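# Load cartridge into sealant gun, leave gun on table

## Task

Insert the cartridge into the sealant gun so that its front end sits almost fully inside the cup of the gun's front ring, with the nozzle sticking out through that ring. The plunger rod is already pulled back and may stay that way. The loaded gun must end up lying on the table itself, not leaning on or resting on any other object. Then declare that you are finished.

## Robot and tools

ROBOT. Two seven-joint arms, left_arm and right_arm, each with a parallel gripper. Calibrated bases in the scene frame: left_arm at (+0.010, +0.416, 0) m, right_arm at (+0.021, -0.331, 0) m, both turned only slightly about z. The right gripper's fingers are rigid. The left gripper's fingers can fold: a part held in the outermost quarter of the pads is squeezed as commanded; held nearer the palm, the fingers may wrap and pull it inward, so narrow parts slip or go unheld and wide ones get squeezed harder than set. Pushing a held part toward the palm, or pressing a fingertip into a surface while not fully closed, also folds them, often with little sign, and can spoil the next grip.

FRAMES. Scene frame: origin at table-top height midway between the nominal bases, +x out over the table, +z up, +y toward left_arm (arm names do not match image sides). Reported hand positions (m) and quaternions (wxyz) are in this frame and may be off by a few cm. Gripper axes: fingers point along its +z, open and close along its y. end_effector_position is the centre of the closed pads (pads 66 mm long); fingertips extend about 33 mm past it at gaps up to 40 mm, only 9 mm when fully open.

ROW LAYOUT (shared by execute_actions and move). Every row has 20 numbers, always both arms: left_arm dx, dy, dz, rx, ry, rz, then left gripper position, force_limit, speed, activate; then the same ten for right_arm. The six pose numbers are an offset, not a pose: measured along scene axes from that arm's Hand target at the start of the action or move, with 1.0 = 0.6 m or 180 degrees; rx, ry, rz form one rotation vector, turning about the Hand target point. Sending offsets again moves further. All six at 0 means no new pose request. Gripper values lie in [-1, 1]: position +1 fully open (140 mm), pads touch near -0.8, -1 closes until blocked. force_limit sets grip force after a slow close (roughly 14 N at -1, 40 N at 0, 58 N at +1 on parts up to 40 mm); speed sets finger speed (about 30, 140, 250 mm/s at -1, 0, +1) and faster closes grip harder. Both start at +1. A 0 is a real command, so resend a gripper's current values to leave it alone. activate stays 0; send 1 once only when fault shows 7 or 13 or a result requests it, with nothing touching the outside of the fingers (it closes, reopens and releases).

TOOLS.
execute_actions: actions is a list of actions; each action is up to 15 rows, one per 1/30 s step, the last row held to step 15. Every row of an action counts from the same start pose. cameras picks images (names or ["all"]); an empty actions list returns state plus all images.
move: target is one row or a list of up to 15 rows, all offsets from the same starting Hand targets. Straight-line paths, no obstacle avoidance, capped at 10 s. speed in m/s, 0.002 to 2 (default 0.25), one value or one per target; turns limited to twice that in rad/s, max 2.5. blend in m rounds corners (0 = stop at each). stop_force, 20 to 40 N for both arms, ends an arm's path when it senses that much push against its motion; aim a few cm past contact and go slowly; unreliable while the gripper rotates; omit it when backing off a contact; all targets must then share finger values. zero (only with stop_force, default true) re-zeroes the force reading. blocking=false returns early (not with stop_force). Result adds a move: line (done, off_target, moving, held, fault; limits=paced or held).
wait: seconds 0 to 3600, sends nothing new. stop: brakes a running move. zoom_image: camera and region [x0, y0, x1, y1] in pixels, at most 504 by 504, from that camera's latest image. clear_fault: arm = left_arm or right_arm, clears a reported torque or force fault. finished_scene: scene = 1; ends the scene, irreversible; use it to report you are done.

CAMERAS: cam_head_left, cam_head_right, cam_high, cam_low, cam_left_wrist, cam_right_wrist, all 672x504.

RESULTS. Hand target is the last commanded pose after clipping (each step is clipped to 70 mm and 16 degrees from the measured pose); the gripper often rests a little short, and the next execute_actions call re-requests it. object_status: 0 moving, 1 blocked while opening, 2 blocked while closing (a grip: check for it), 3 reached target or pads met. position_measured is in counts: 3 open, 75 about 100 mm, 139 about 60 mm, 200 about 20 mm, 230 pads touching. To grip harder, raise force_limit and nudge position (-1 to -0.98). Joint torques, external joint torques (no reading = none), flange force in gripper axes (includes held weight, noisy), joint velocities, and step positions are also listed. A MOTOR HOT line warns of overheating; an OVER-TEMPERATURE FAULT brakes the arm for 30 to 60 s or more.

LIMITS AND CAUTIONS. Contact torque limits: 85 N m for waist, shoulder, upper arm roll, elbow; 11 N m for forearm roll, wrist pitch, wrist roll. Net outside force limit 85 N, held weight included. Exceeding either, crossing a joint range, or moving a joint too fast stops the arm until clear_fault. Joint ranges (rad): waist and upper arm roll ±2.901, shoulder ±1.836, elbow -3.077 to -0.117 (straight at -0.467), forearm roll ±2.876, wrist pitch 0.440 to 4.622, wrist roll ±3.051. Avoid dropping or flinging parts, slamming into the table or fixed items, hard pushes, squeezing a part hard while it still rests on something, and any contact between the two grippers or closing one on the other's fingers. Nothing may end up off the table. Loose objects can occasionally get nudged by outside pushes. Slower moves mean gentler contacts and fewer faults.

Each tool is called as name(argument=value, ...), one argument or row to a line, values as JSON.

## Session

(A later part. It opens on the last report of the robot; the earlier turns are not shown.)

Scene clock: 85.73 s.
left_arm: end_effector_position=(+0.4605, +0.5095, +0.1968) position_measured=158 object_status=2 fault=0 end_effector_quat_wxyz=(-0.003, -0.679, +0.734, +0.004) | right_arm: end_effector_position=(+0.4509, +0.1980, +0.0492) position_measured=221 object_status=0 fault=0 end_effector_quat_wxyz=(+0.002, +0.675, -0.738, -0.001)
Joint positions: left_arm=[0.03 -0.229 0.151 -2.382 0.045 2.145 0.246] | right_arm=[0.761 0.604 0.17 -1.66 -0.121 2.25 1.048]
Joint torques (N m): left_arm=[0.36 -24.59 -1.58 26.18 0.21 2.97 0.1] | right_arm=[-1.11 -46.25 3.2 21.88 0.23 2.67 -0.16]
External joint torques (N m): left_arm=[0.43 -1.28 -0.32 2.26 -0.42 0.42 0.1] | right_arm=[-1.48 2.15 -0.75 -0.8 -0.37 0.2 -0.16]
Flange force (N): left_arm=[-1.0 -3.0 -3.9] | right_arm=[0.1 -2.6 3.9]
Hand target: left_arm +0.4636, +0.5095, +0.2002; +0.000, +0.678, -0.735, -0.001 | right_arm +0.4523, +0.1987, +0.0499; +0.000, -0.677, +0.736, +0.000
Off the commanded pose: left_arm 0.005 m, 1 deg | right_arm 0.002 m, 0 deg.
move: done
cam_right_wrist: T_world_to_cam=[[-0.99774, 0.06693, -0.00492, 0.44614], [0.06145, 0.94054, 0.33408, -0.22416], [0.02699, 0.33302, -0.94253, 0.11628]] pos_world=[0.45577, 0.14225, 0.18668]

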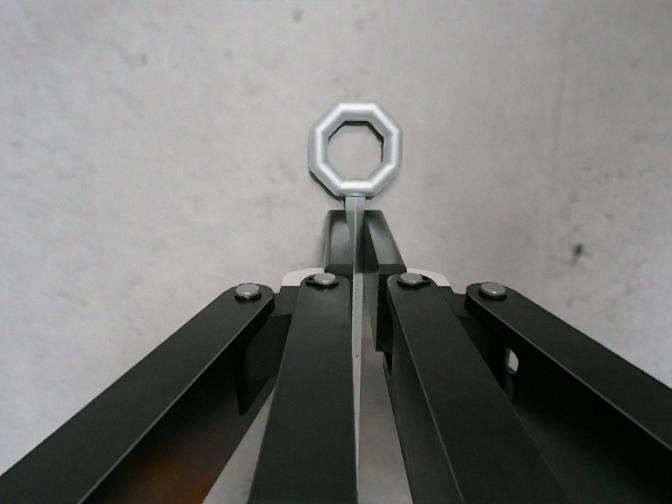

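move(
  target=[-0.0015,-0.0178,-0.106,-0.0775,0.0062,0,-1,-0.1,-1,0,0,0,0,0,0,0,-1,0,-1,0],
  speed=0.12,
  cameras=["cam_left_wrist","cam_head_left","cam_head_right","cam_high","cam_low"],
)

zoom_image(
  camera="cam_left_wrist",
  region=[250, 330, 450, 504],
)

zoom_image(
  camera="cam_low",
  region=[320, 230, 400, 320],
)

zoom_image(
  camera="cam_high",
  region=[430, 170, 590, 290],
)

Scene clock: 91.13 s.
left_arm: end_effector_position=(+0.4597, +0.4982, +0.1350) position_measured=158 object_status=2 fault=0 end_effector_quat_wxyz=(-0.093, -0.674, +0.728, -0.079) | right_arm: end_effector_position=(+0.4509, +0.1980, +0.0492) position_measured=221 object_status=2 fault=0 end_effector_quat_wxyz=(+0.002, +0.675, -0.738, -0.001)
Joint positions: left_arm=[0.007 -0.075 0.28 -2.384 -0.251 2.197 0.537] | right_arm=[0.761 0.604 0.17 -1.66 -0.121 2.25 1.048]
Joint velocities: left_arm=[0 -0.001 0.001 0 0 -0.001 0.006] | right_arm=[within noise]
Joint torques (N m): left_arm=[0.47 -26.96 -1.08 24.13 -0.17 2.48 0.22] | right_arm=[-1.1 -46.18 3.22 21.9 0.24 2.67 -0.12]
External joint torques (N m): left_arm=[0.55 -0.85 -0.36 2.04 -0.58 0.36 0.21] | right_arm=[-1.19 2.19 -0.51 -0.78 -0.36 0.21 -0.12]
Flange force (N): left_arm=[-1.5 -4.2 -2.2] | right_arm=[-0.5 -2.4 3.9]
Hand target: left_arm +0.4627, +0.4988, +0.1366; +0.090, +0.673, -0.730, +0.082 | right_arm +0.4523, +0.1987, +0.0499; +0.000, -0.677, +0.736, +0.000
Off the commanded pose: left_arm 0.004 m, 1 deg | right_arm 0.002 m, 0 deg.
move: off_target (left_arm)
cam_left_wrist: T_world_to_cam=[[-0.99608, 0.08828, -0.00462, 0.42331], [0.08713, 0.98924, 0.11753, -0.54806], [0.01494, 0.11666, -0.99306, 0.21276]] pos_world=[0.46623, 0.47997, 0.27765]
Images, in order (width x height): cam_head_left 672x504, cam_head_right 672x504, cam_high 672x504, cam_low 672x504, cam_left_wrist 672x504.

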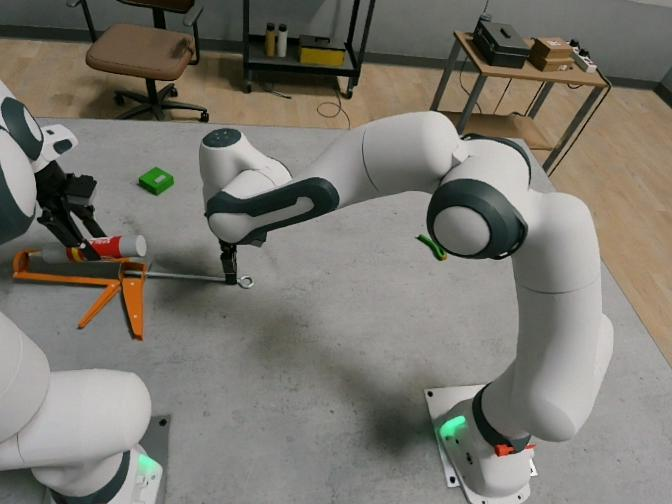

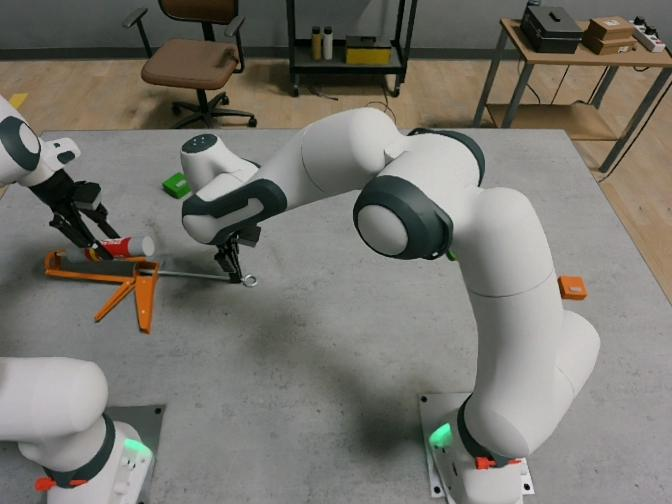

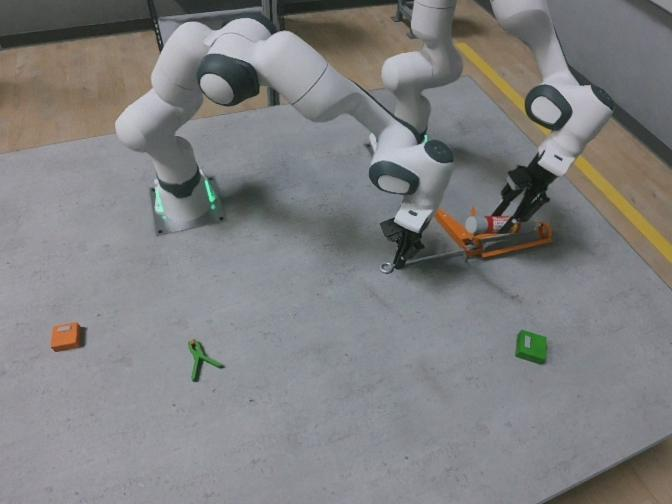

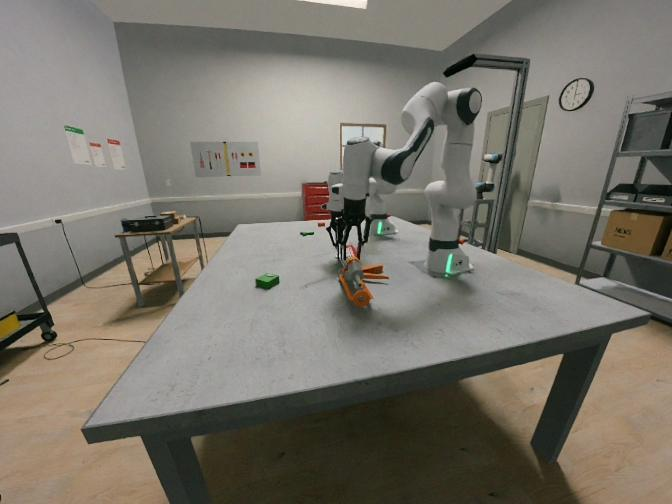

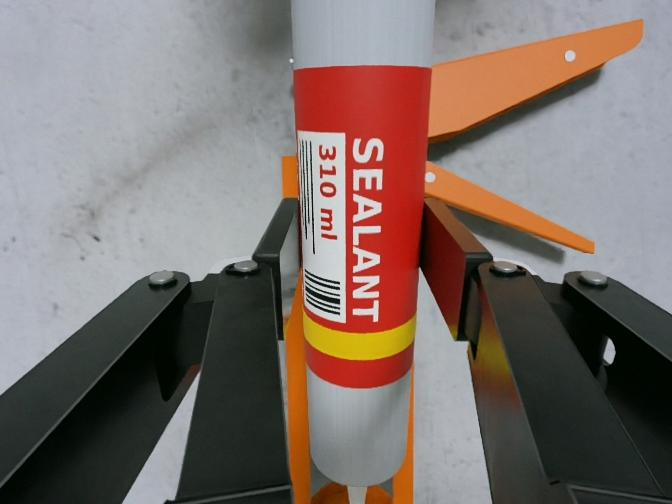

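Scaled by 2.520.

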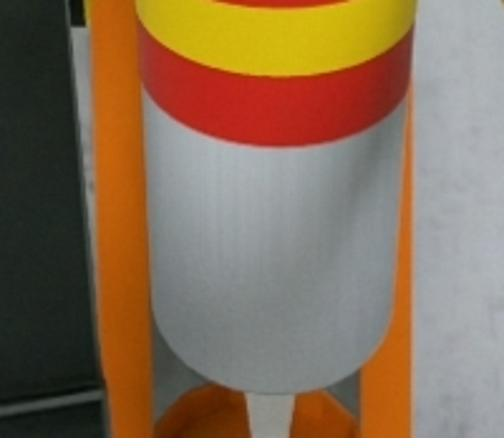

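Scaled by 5.600.

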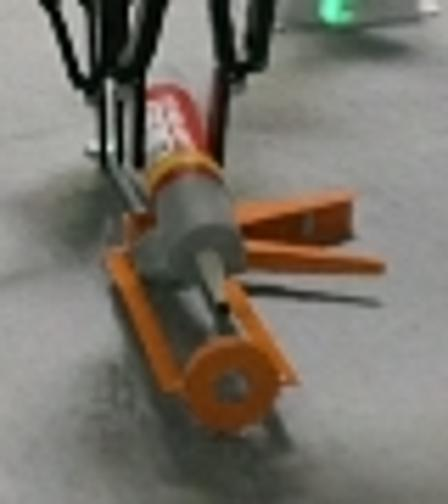

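Scaled by 3.150.

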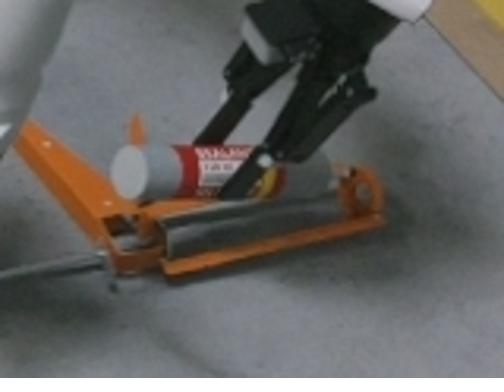

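zoom_image(
  camera="cam_high",
  region=[520, 200, 570, 250],
)

zoom_image(
  camera="cam_low",
  region=[340, 265, 380, 315],
)

zoom_image(
  camera="cam_head_right",
  region=[30, 220, 180, 300],
)

Scaled by 10.080.

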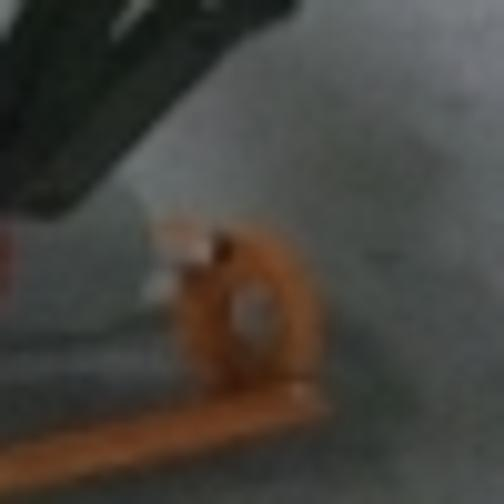

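Scaled by 10.080.

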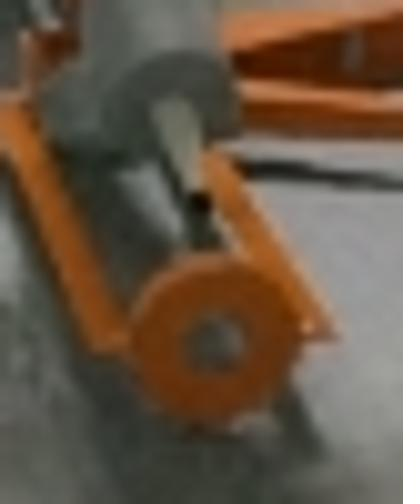

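Scaled by 3.360.

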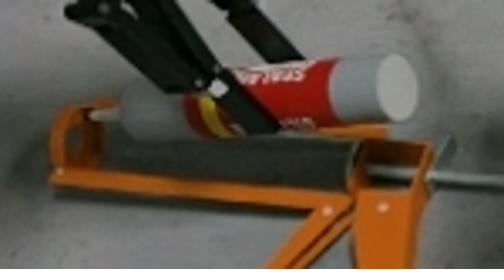

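move(
  target=[0.0045,0.0282,-0.0383,0,0,0,-1,-0.1,-1,0,0,0,0,0,0,0,-1,0,-1,0],
  speed=0.05,
  cameras=["cam_left_wrist","cam_head_right","cam_high","cam_low"],
)

zoom_image(
  camera="cam_high",
  region=[520, 200, 570, 250],
)

zoom_image(
  camera="cam_low",
  region=[340, 265, 380, 315],
)

zoom_image(
  camera="cam_left_wrist",
  region=[250, 330, 450, 504],
)

Scene clock: 99.40 s.
left_arm: end_effector_position=(+0.4622, +0.5140, +0.1121) position_measured=158 object_status=2 fault=0 end_effector_quat_wxyz=(-0.093, -0.673, +0.729, -0.079) | right_arm: end_effector_position=(+0.4509, +0.1980, +0.0492) position_measured=221 object_status=2 fault=0 end_effector_quat_wxyz=(+0.002, +0.675, -0.738, -0.001)
Joint positions: left_arm=[0.017 -0.01 0.298 -2.375 -0.278 2.237 0.596] | right_arm=[0.761 0.604 0.17 -1.66 -0.121 2.25 1.048]
Joint velocities: left_arm=[-0.001 0 0 0 0 0.001 0.005] | right_arm=[within noise]
Joint torques (N m): left_arm=[0.87 -28.39 -0.4 23.46 -0.16 2.6 0.03] | right_arm=[-1.11 -46.16 3.19 21.92 0.22 2.66 -0.13]
External joint torques (N m): left_arm=[0.86 -0.88 -0.32 2 -0.57 0.53 0.02] | right_arm=[-1.21 2.29 -0.55 -0.81 -0.38 0.19 -0.13]
Flange force (N): left_arm=[-1.7 -3.9 -1.7] | right_arm=[-0.6 -2.5 4.1]
Hand target: left_arm +0.4654, +0.5157, +0.1137; +0.090, +0.673, -0.730, +0.082 | right_arm +0.4523, +0.1987, +0.0499; +0.000, -0.677, +0.736, +0.000
Off the commanded pose: left_arm 0.004 m, 1 deg | right_arm 0.002 m, 0 deg.
move: off_target (left_arm)
cam_left_wrist: T_world_to_cam=[[-0.99592, 0.09018, -0.00388, 0.42319], [0.08912, 0.9892, 0.11637, -0.56196], [0.01434, 0.11555, -0.9932, 0.1891]] pos_world=[0.46883, 0.49588, 0.25485]
Images, in order (width x height): cam_head_right 672x504, cam_high 672x504, cam_low 672x504, cam_left_wrist 672x504.

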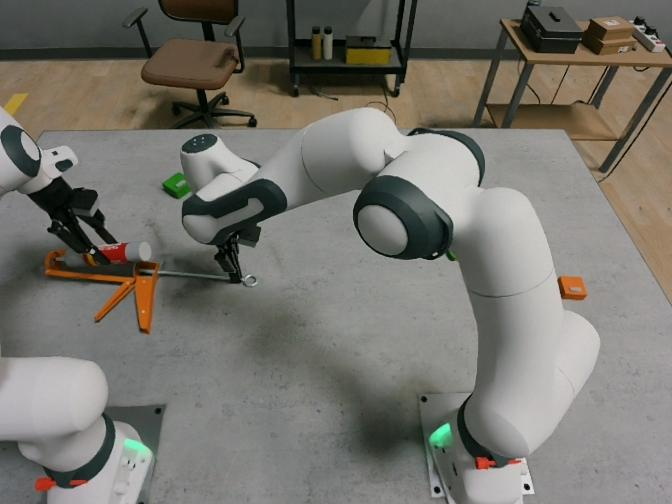

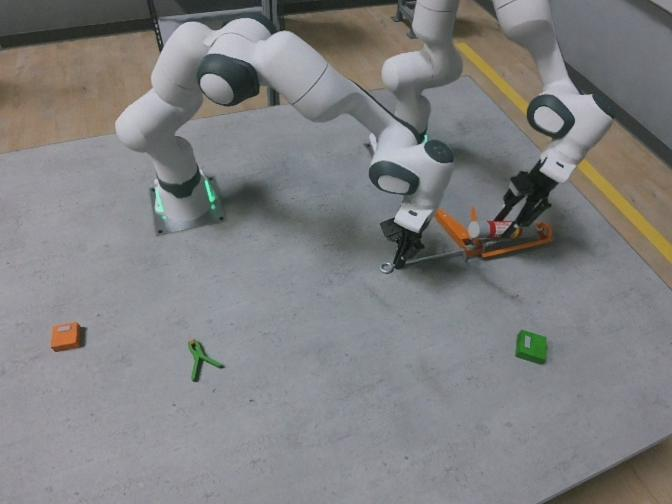

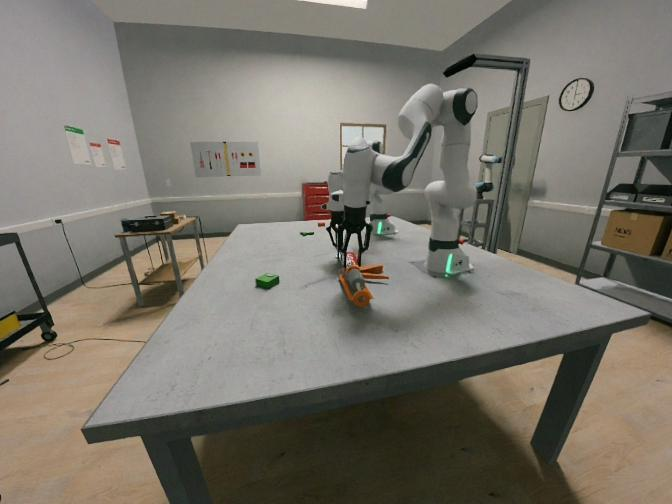

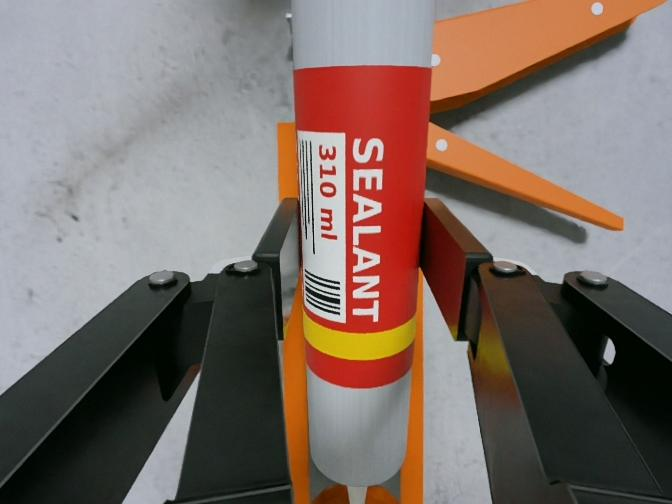

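Scaled by 10.080.

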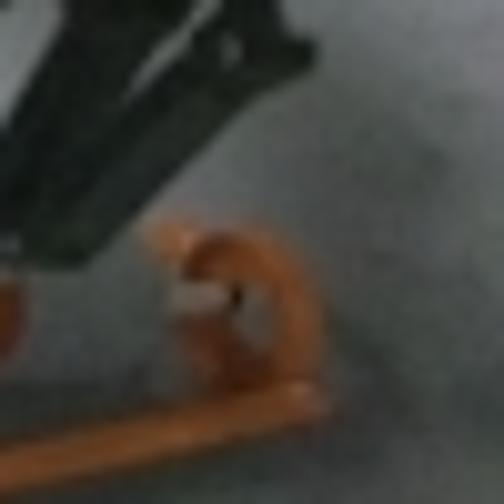

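Scaled by 10.080.

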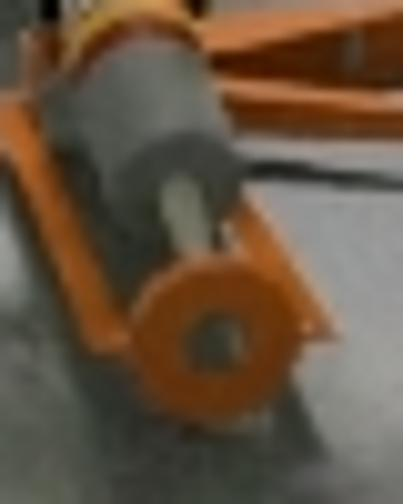

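Scaled by 2.520.

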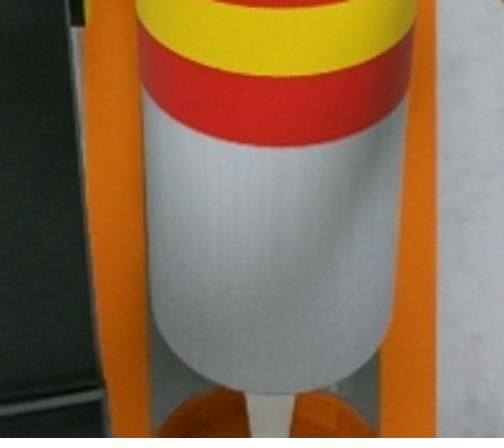

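move(
  target=[0.0021,0.0266,-0.0158,0,0,0,-1,-0.1,-1,0,0,0,0,0,0,0,-1,0,-1,0],
  speed=0.05,
  cameras=["cam_left_wrist","cam_head_right","cam_high","cam_low"],
)

zoom_image(
  camera="cam_high",
  region=[520, 200, 570, 250],
)

zoom_image(
  camera="cam_low",
  region=[340, 265, 380, 315],
)

zoom_image(
  camera="cam_left_wrist",
  region=[250, 330, 450, 504],
)

zoom_image(
  camera="cam_head_right",
  region=[30, 220, 180, 300],
)

Scene clock: 103.17 s.
left_arm: end_effector_position=(+0.4635, +0.5300, +0.1026) position_measured=158 object_status=2 fault=0 end_effector_quat_wxyz=(-0.093, -0.674, +0.729, -0.080) | right_arm: end_effector_position=(+0.4509, +0.1980, +0.0492) position_measured=221 object_status=2 fault=0 end_effector_quat_wxyz=(+0.002, +0.675, -0.738, -0.001)
Joint positions: left_arm=[0.033 0.027 0.313 -2.357 -0.291 2.246 0.638] | right_arm=[0.761 0.604 0.17 -1.66 -0.121 2.25 1.048]
Joint velocities: left_arm=[0.001 0 -0.001 0 0.001 0 0.006] | right_arm=[within noise]
Joint torques (N m): left_arm=[0.94 -29.3 -0.36 23.21 -0.15 2.57 0.17] | right_arm=[-1.11 -46.19 3.25 21.95 0.22 2.66 -0.13]
External joint torques (N m): left_arm=[0.94 -0.87 -0.62 1.96 -0.58 0.51 0.16] | right_arm=[-1.01 2.13 -0.32 -0.71 -0.38 0.21 -0.13]
Flange force (N): left_arm=[-2.0 -3.9 -1.3] | right_arm=[-0.8 -2.3 3.8]
Hand target: left_arm +0.4667, +0.5317, +0.1042; +0.090, +0.673, -0.730, +0.082 | right_arm +0.4523, +0.1987, +0.0499; +0.000, -0.677, +0.736, +0.000
Off the commanded pose: left_arm 0.004 m, 1 deg | right_arm 0.002 m, 0 deg.
move: off_target (left_arm)
cam_left_wrist: T_world_to_cam=[[-0.99594, 0.08991, -0.00413, 0.4232], [0.08883, 0.98925, 0.1162, -0.57674], [0.01454, 0.11536, -0.99322, 0.17779]] pos_world=[0.47013, 0.51198, 0.24535]
Images, in order (width x height): cam_head_right 672x504, cam_high 672x504, cam_low 672x504, cam_left_wrist 672x504.

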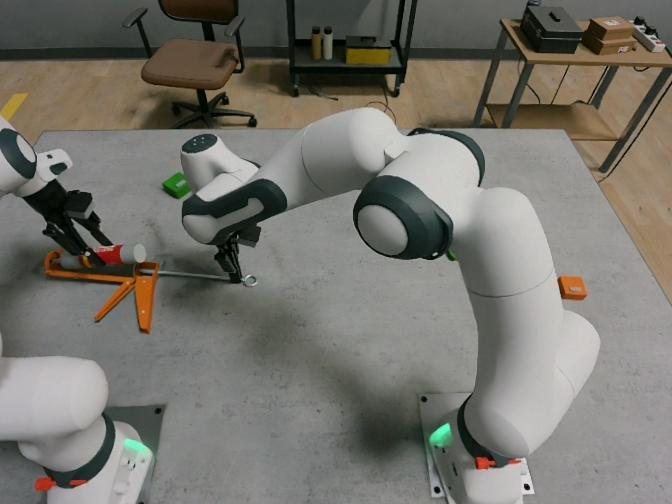

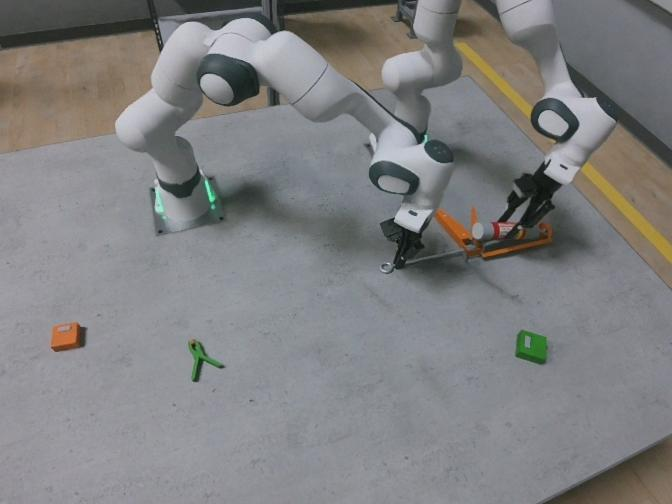

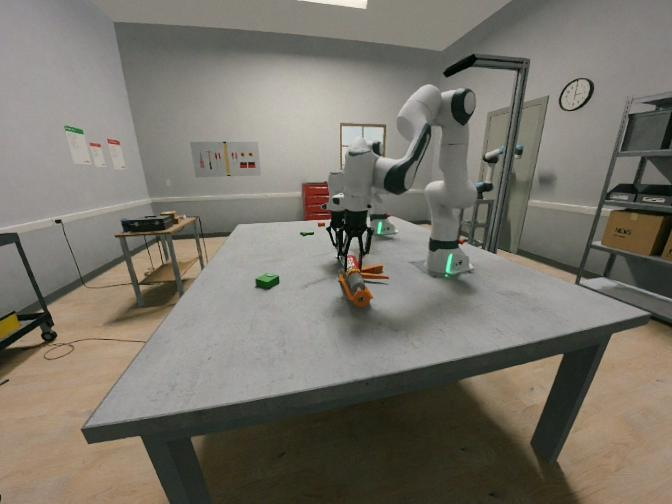

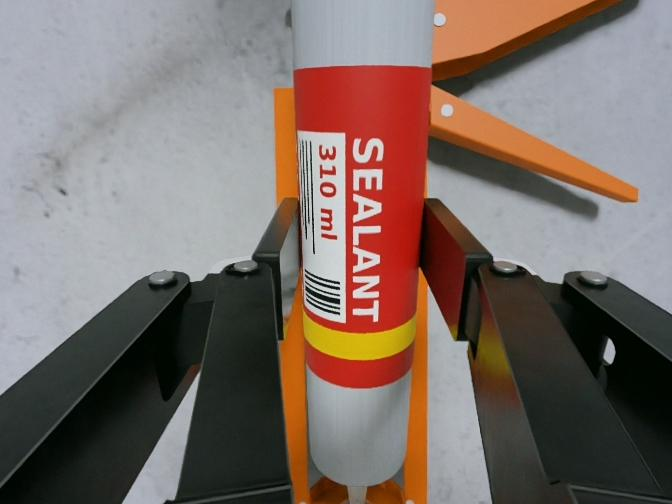

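Scaled by 10.080.

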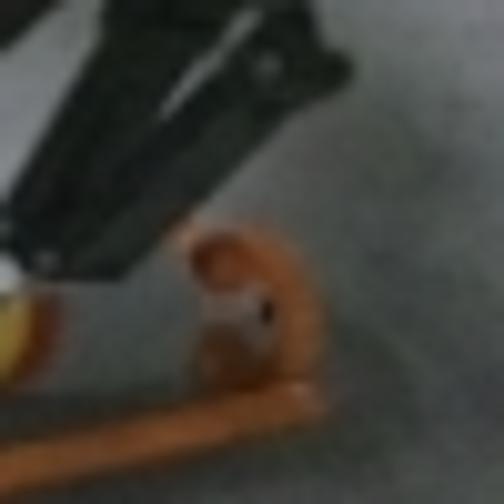

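Scaled by 10.080.

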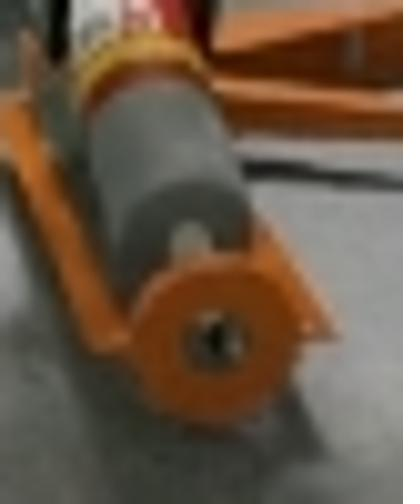

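Scaled by 2.520.

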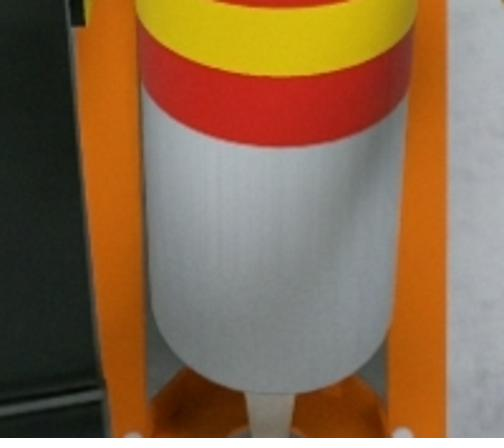

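Scaled by 3.360.

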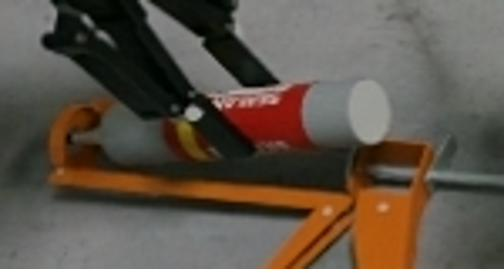

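move(
  target=[0.004,0.0498,-0.016,-0.0055,0.0004,0,-1,-0.1,-1,0,0,0,0,0,0,0,-1,0,-1,0],
  speed=0.05,
  cameras=["cam_left_wrist","cam_head_right","cam_high","cam_low"],
)

zoom_image(
  camera="cam_low",
  region=[330, 255, 390, 325],
)

zoom_image(
  camera="cam_left_wrist",
  region=[280, 384, 430, 504],
)

zoom_image(
  camera="cam_head_right",
  region=[30, 220, 180, 300],
)

zoom_image(
  camera="cam_high",
  region=[450, 180, 580, 280],
)

Scene clock: 109.13 s.
left_arm: end_effector_position=(+0.4677, +0.5617, +0.0933) position_measured=158 object_status=2 fault=0 end_effector_quat_wxyz=(-0.096, -0.674, +0.728, -0.086) | right_arm: end_effector_position=(+0.4509, +0.1980, +0.0492) position_measured=221 object_status=2 fault=0 end_effector_quat_wxyz=(+0.002, +0.675, -0.738, -0.001)
Joint positions: left_arm=[0.075 0.093 0.335 -2.302 -0.325 2.233 0.723] | right_arm=[0.761 0.604 0.17 -1.66 -0.121 2.25 1.048]
Joint velocities: left_arm=[0 0 0.001 0.001 0.001 0 0.005] | right_arm=[within noise]
Joint torques (N m): left_arm=[1 -31.21 -0.15 23.01 -0.16 1.89 0.12] | right_arm=[-1.05 -46.19 3.21 21.93 0.23 2.66 -0.13]
External joint torques (N m): left_arm=[1.02 -1.03 -1.12 1.96 -0.57 -0.1 0.11] | right_arm=[-1.21 2.01 -0.56 -0.64 -0.37 0.21 -0.13]
Flange force (N): left_arm=[-2.0 -4.3 -2.7] | right_arm=[-0.6 -2.5 3.6]
Hand target: left_arm +0.4691, +0.5616, +0.0946; +0.096, +0.672, -0.729, +0.088 | right_arm +0.4523, +0.1987, +0.0499; +0.000, -0.677, +0.736, +0.000
Off the commanded pose: left_arm 0.002 m, 0 deg | right_arm 0.002 m, 0 deg.
move: done
cam_left_wrist: T_world_to_cam=[[-0.99617, 0.08691, -0.00975, 0.42678], [0.08544, 0.99096, 0.1034, -0.60568], [0.01865, 0.10217, -0.99459, 0.17046]] pos_world=[0.47372, 0.5457, 0.23633]
Images, in order (width x height): cam_head_right 672x504, cam_high 672x504, cam_low 672x504, cam_left_wrist 672x504.

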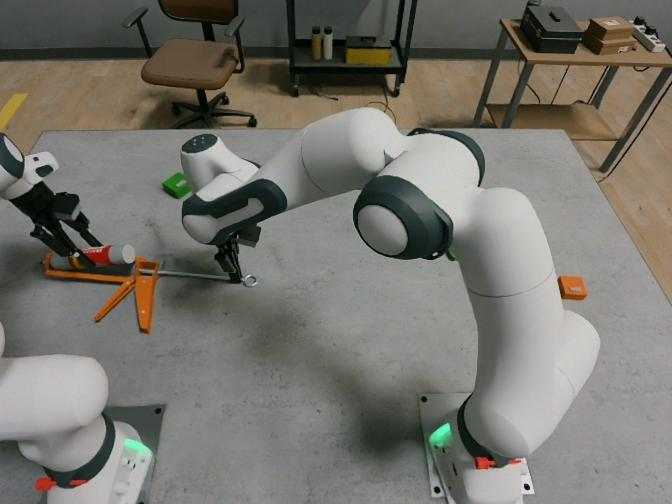

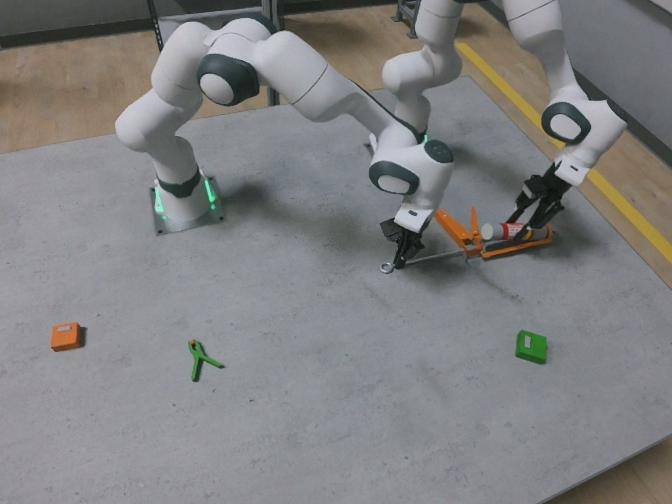

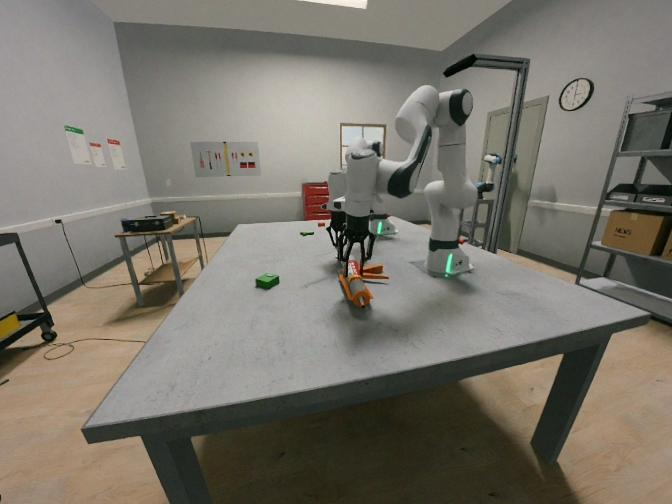

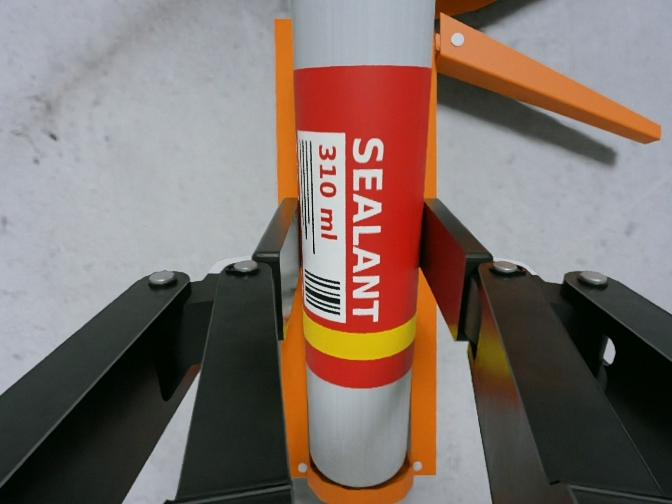

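Scaled by 7.200.

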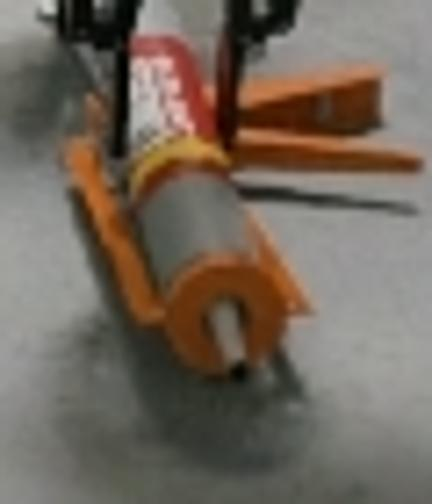

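Scaled by 3.360.

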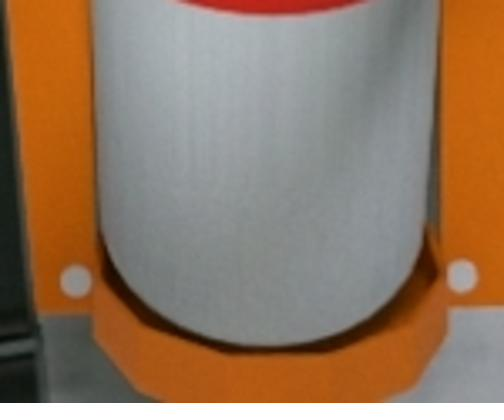

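Scaled by 3.360.

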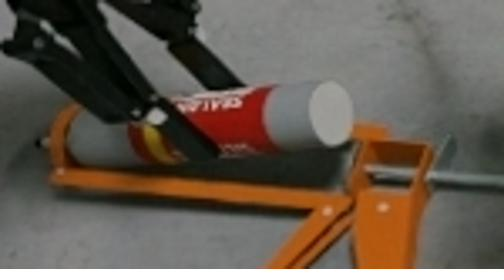

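Scaled by 3.877.

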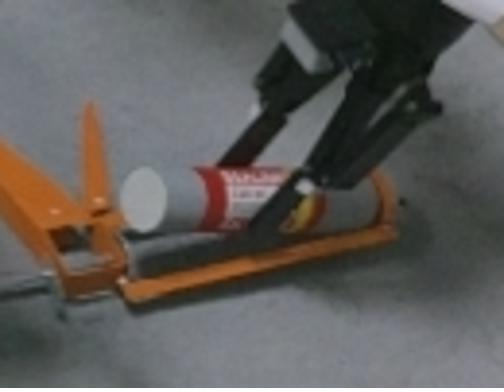

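move(
  target=[0.0006,0.008,-0.0145,0.0183,-0.0015,0,-1,-0.1,-1,0,0,0,0,0,0,0,-1,0,-1,0],
  speed=0.04,
  cameras=["cam_left_wrist","cam_head_right","cam_low"],
)

zoom_image(
  camera="cam_low",
  region=[330, 255, 390, 325],
)

zoom_image(
  camera="cam_left_wrist",
  region=[280, 384, 430, 504],
)

zoom_image(
  camera="cam_head_right",
  region=[30, 220, 180, 300],
)

Scene clock: 114.80 s.
left_arm: end_effector_position=(+0.4669, +0.5651, +0.0837) position_measured=158 object_status=2 fault=0 end_effector_quat_wxyz=(-0.079, -0.673, +0.732, -0.068) | right_arm: end_effector_position=(+0.4509, +0.1980, +0.0492) position_measured=221 object_status=2 fault=0 end_effector_quat_wxyz=(+0.002, +0.675, -0.738, -0.001)
Joint positions: left_arm=[0.056 0.093 0.335 -2.33 -0.283 2.292 0.692] | right_arm=[0.761 0.604 0.17 -1.66 -0.121 2.25 1.048]
Joint velocities: left_arm=[0 0 0.001 -0.001 0 0 -0.008] | right_arm=[within noise]
Joint torques (N m): left_arm=[0.15 -31.51 0.29 21.92 0.62 2.68 -0.22] | right_arm=[-1.1 -46.19 3.22 21.87 0.22 2.65 -0.14]
External joint torques (N m): left_arm=[-0.02 -1.49 -0.85 1.05 0.18 0.55 -0.22] | right_arm=[-0.87 2.16 -0.26 -0.81 -0.38 0.19 -0.14]
Flange force (N): left_arm=[2.3 0.4 -2.3] | right_arm=[-0.6 -1.9 3.8]
Hand target: left_arm +0.4695, +0.5664, +0.0859; +0.075, +0.674, -0.731, +0.069 | right_arm +0.4523, +0.1987, +0.0499; +0.000, -0.677, +0.736, +0.000
Off the commanded pose: left_arm 0.004 m, 1 deg | right_arm 0.002 m, 0 deg.
move: off_target (left_arm)
cam_left_wrist: T_world_to_cam=[[-0.99539, 0.09569, -0.00672, 0.42001], [0.09355, 0.98384, 0.15267, -0.61181], [0.02122, 0.15133, -0.98825, 0.13098]] pos_world=[0.47252, 0.54192, 0.22566]
Images, in order (width x height): cam_head_right 672x504, cam_low 672x504, cam_left_wrist 672x504.

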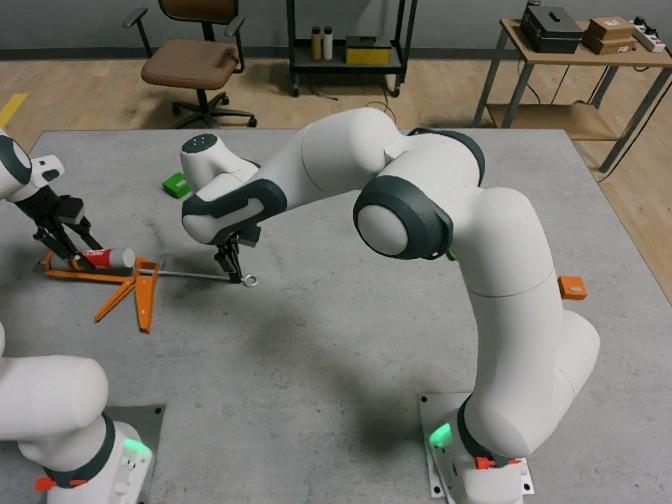

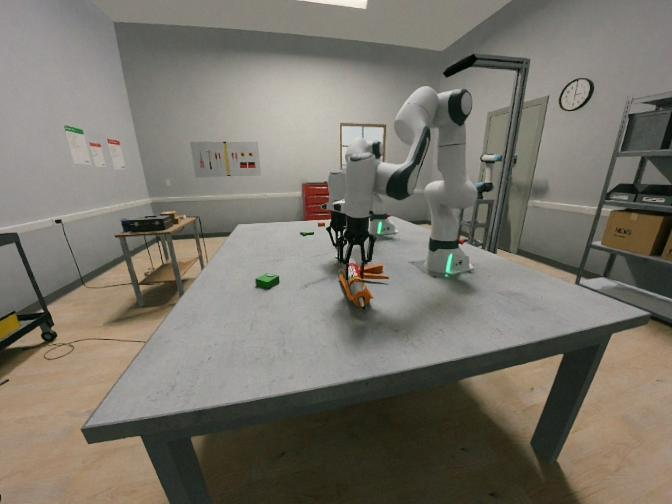

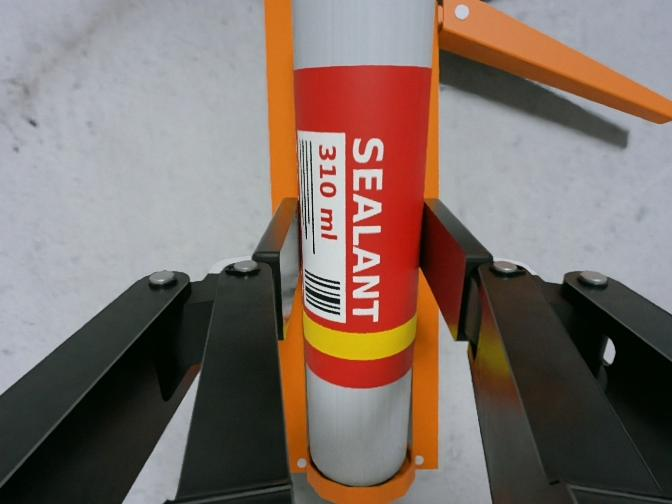

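Scaled by 7.200.

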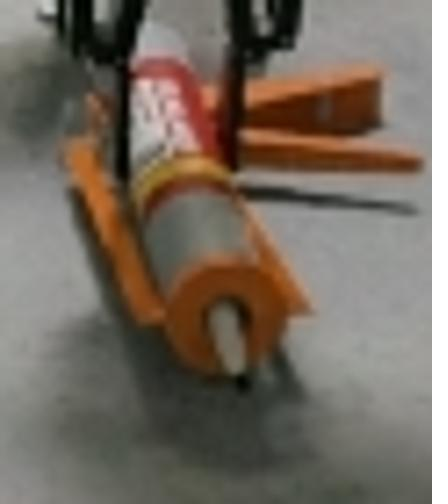

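Scaled by 3.360.

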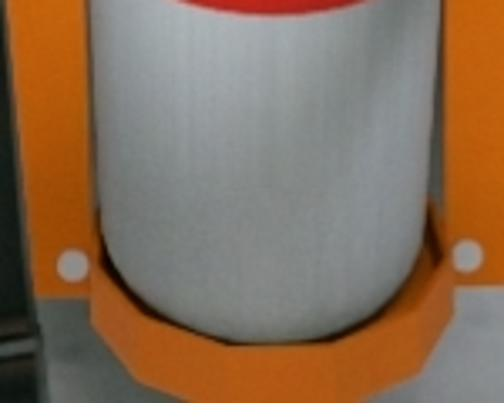

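Scaled by 3.360.

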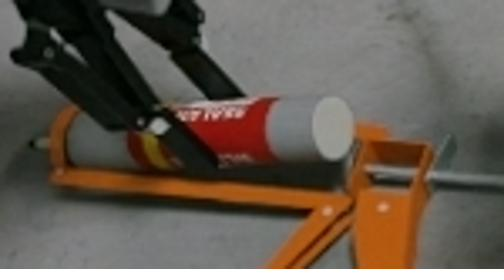

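move(
  target=[-0.0012,0.0066,-0.012,0.0172,-0.0014,0,-1,-0.1,-1,0,0,0,0,0,0,0,-1,0,-1,0],
  speed=0.04,
  cameras=["cam_left_wrist","cam_head_right","cam_low"],
)

zoom_image(
  camera="cam_low",
  region=[330, 255, 390, 325],
)

zoom_image(
  camera="cam_left_wrist",
  region=[280, 384, 430, 504],
)

zoom_image(
  camera="cam_head_right",
  region=[30, 220, 180, 300],
)

Scene clock: 125.83 s.
left_arm: end_effector_position=(+0.4657, +0.5688, +0.0757) position_measured=158 object_status=2 fault=0 end_effector_quat_wxyz=(-0.060, -0.674, +0.734, -0.049) | right_arm: end_effector_position=(+0.4510, +0.1980, +0.0492) position_measured=221 object_status=2 fault=0 end_effector_quat_wxyz=(+0.002, +0.675, -0.738, -0.001)
Joint positions: left_arm=[0.037 0.088 0.335 -2.362 -0.231 2.353 0.642] | right_arm=[0.761 0.604 0.17 -1.66 -0.121 2.25 1.048]
Joint velocities: left_arm=[0.001 0 0.001 0.001 0 0.001 -0.005] | right_arm=[within noise]
Joint torques (N m): left_arm=[0.26 -31.59 0.53 21.67 0.69 2.87 -0.36] | right_arm=[-1.05 -46.49 3.25 21.86 0.23 2.64 -0.13]
External joint torques (N m): left_arm=[0.18 -2.11 -0.47 1.11 0.22 0.63 -0.36] | right_arm=[-1.26 1.86 -0.57 -0.81 -0.37 0.16 -0.13]
Flange force (N): left_arm=[2.9 2.1 -3.8] | right_arm=[0.5 -1.9 3.4]
Hand target: left_arm +0.4687, +0.5703, +0.0787; +0.055, +0.676, -0.733, +0.050 | right_arm +0.4523, +0.1987, +0.0499; +0.000, -0.677, +0.736, +0.000
Off the commanded pose: left_arm 0.004 m, 1 deg | right_arm 0.002 m, 0 deg.
move: off_target (left_arm)
cam_left_wrist: T_world_to_cam=[[-0.9953, 0.09676, -0.00412, 0.41763], [0.09385, 0.9741, 0.2057, -0.61277], [0.02392, 0.20435, -0.9786, 0.09045]] pos_world=[0.47102, 0.538, 0.21629]
Images, in order (width x height): cam_head_right 672x504, cam_low 672x504, cam_left_wrist 672x504.

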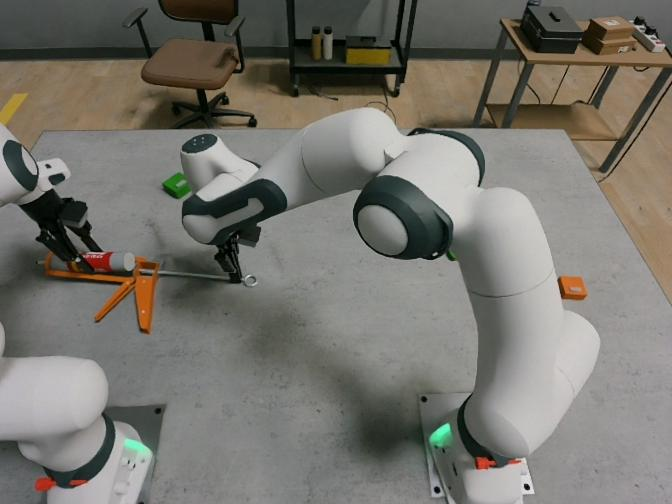

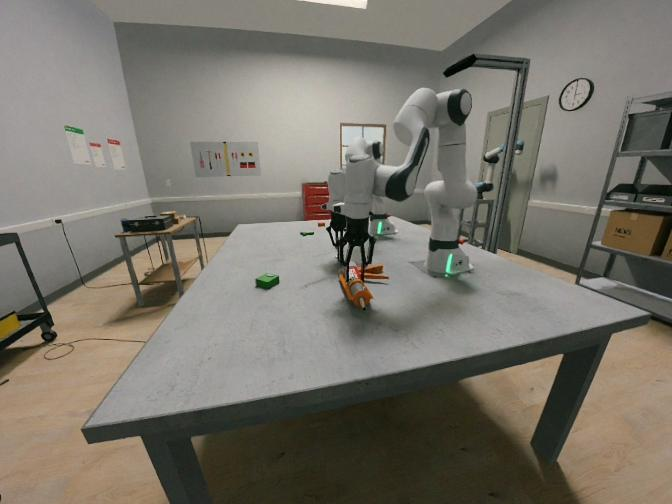

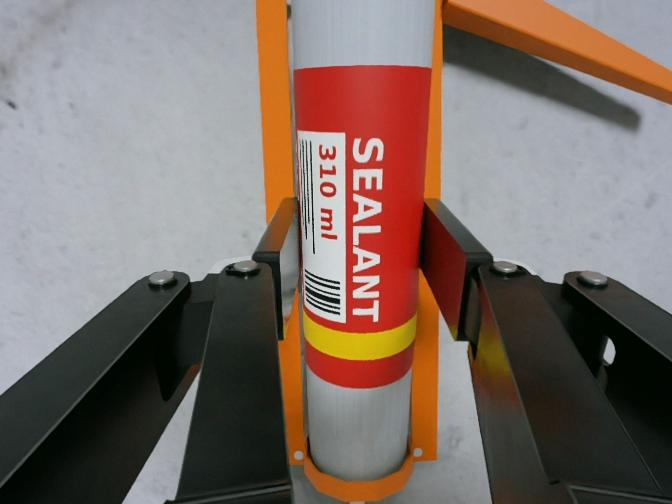

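Scaled by 7.200.

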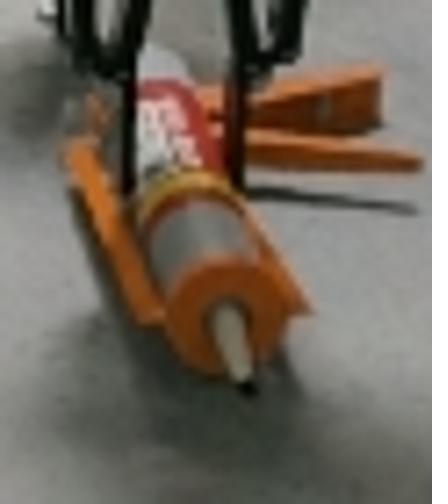

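Scaled by 3.360.

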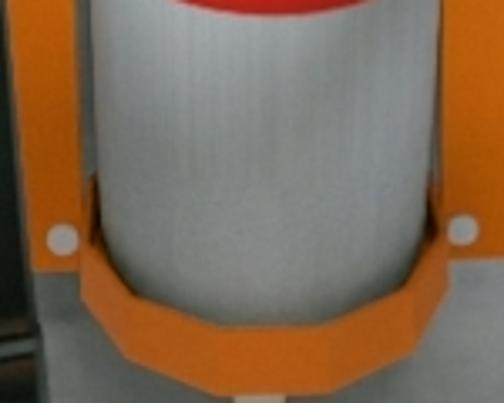

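Scaled by 3.360.

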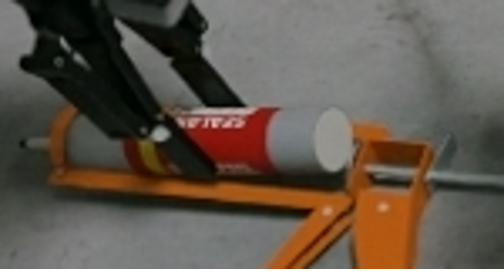

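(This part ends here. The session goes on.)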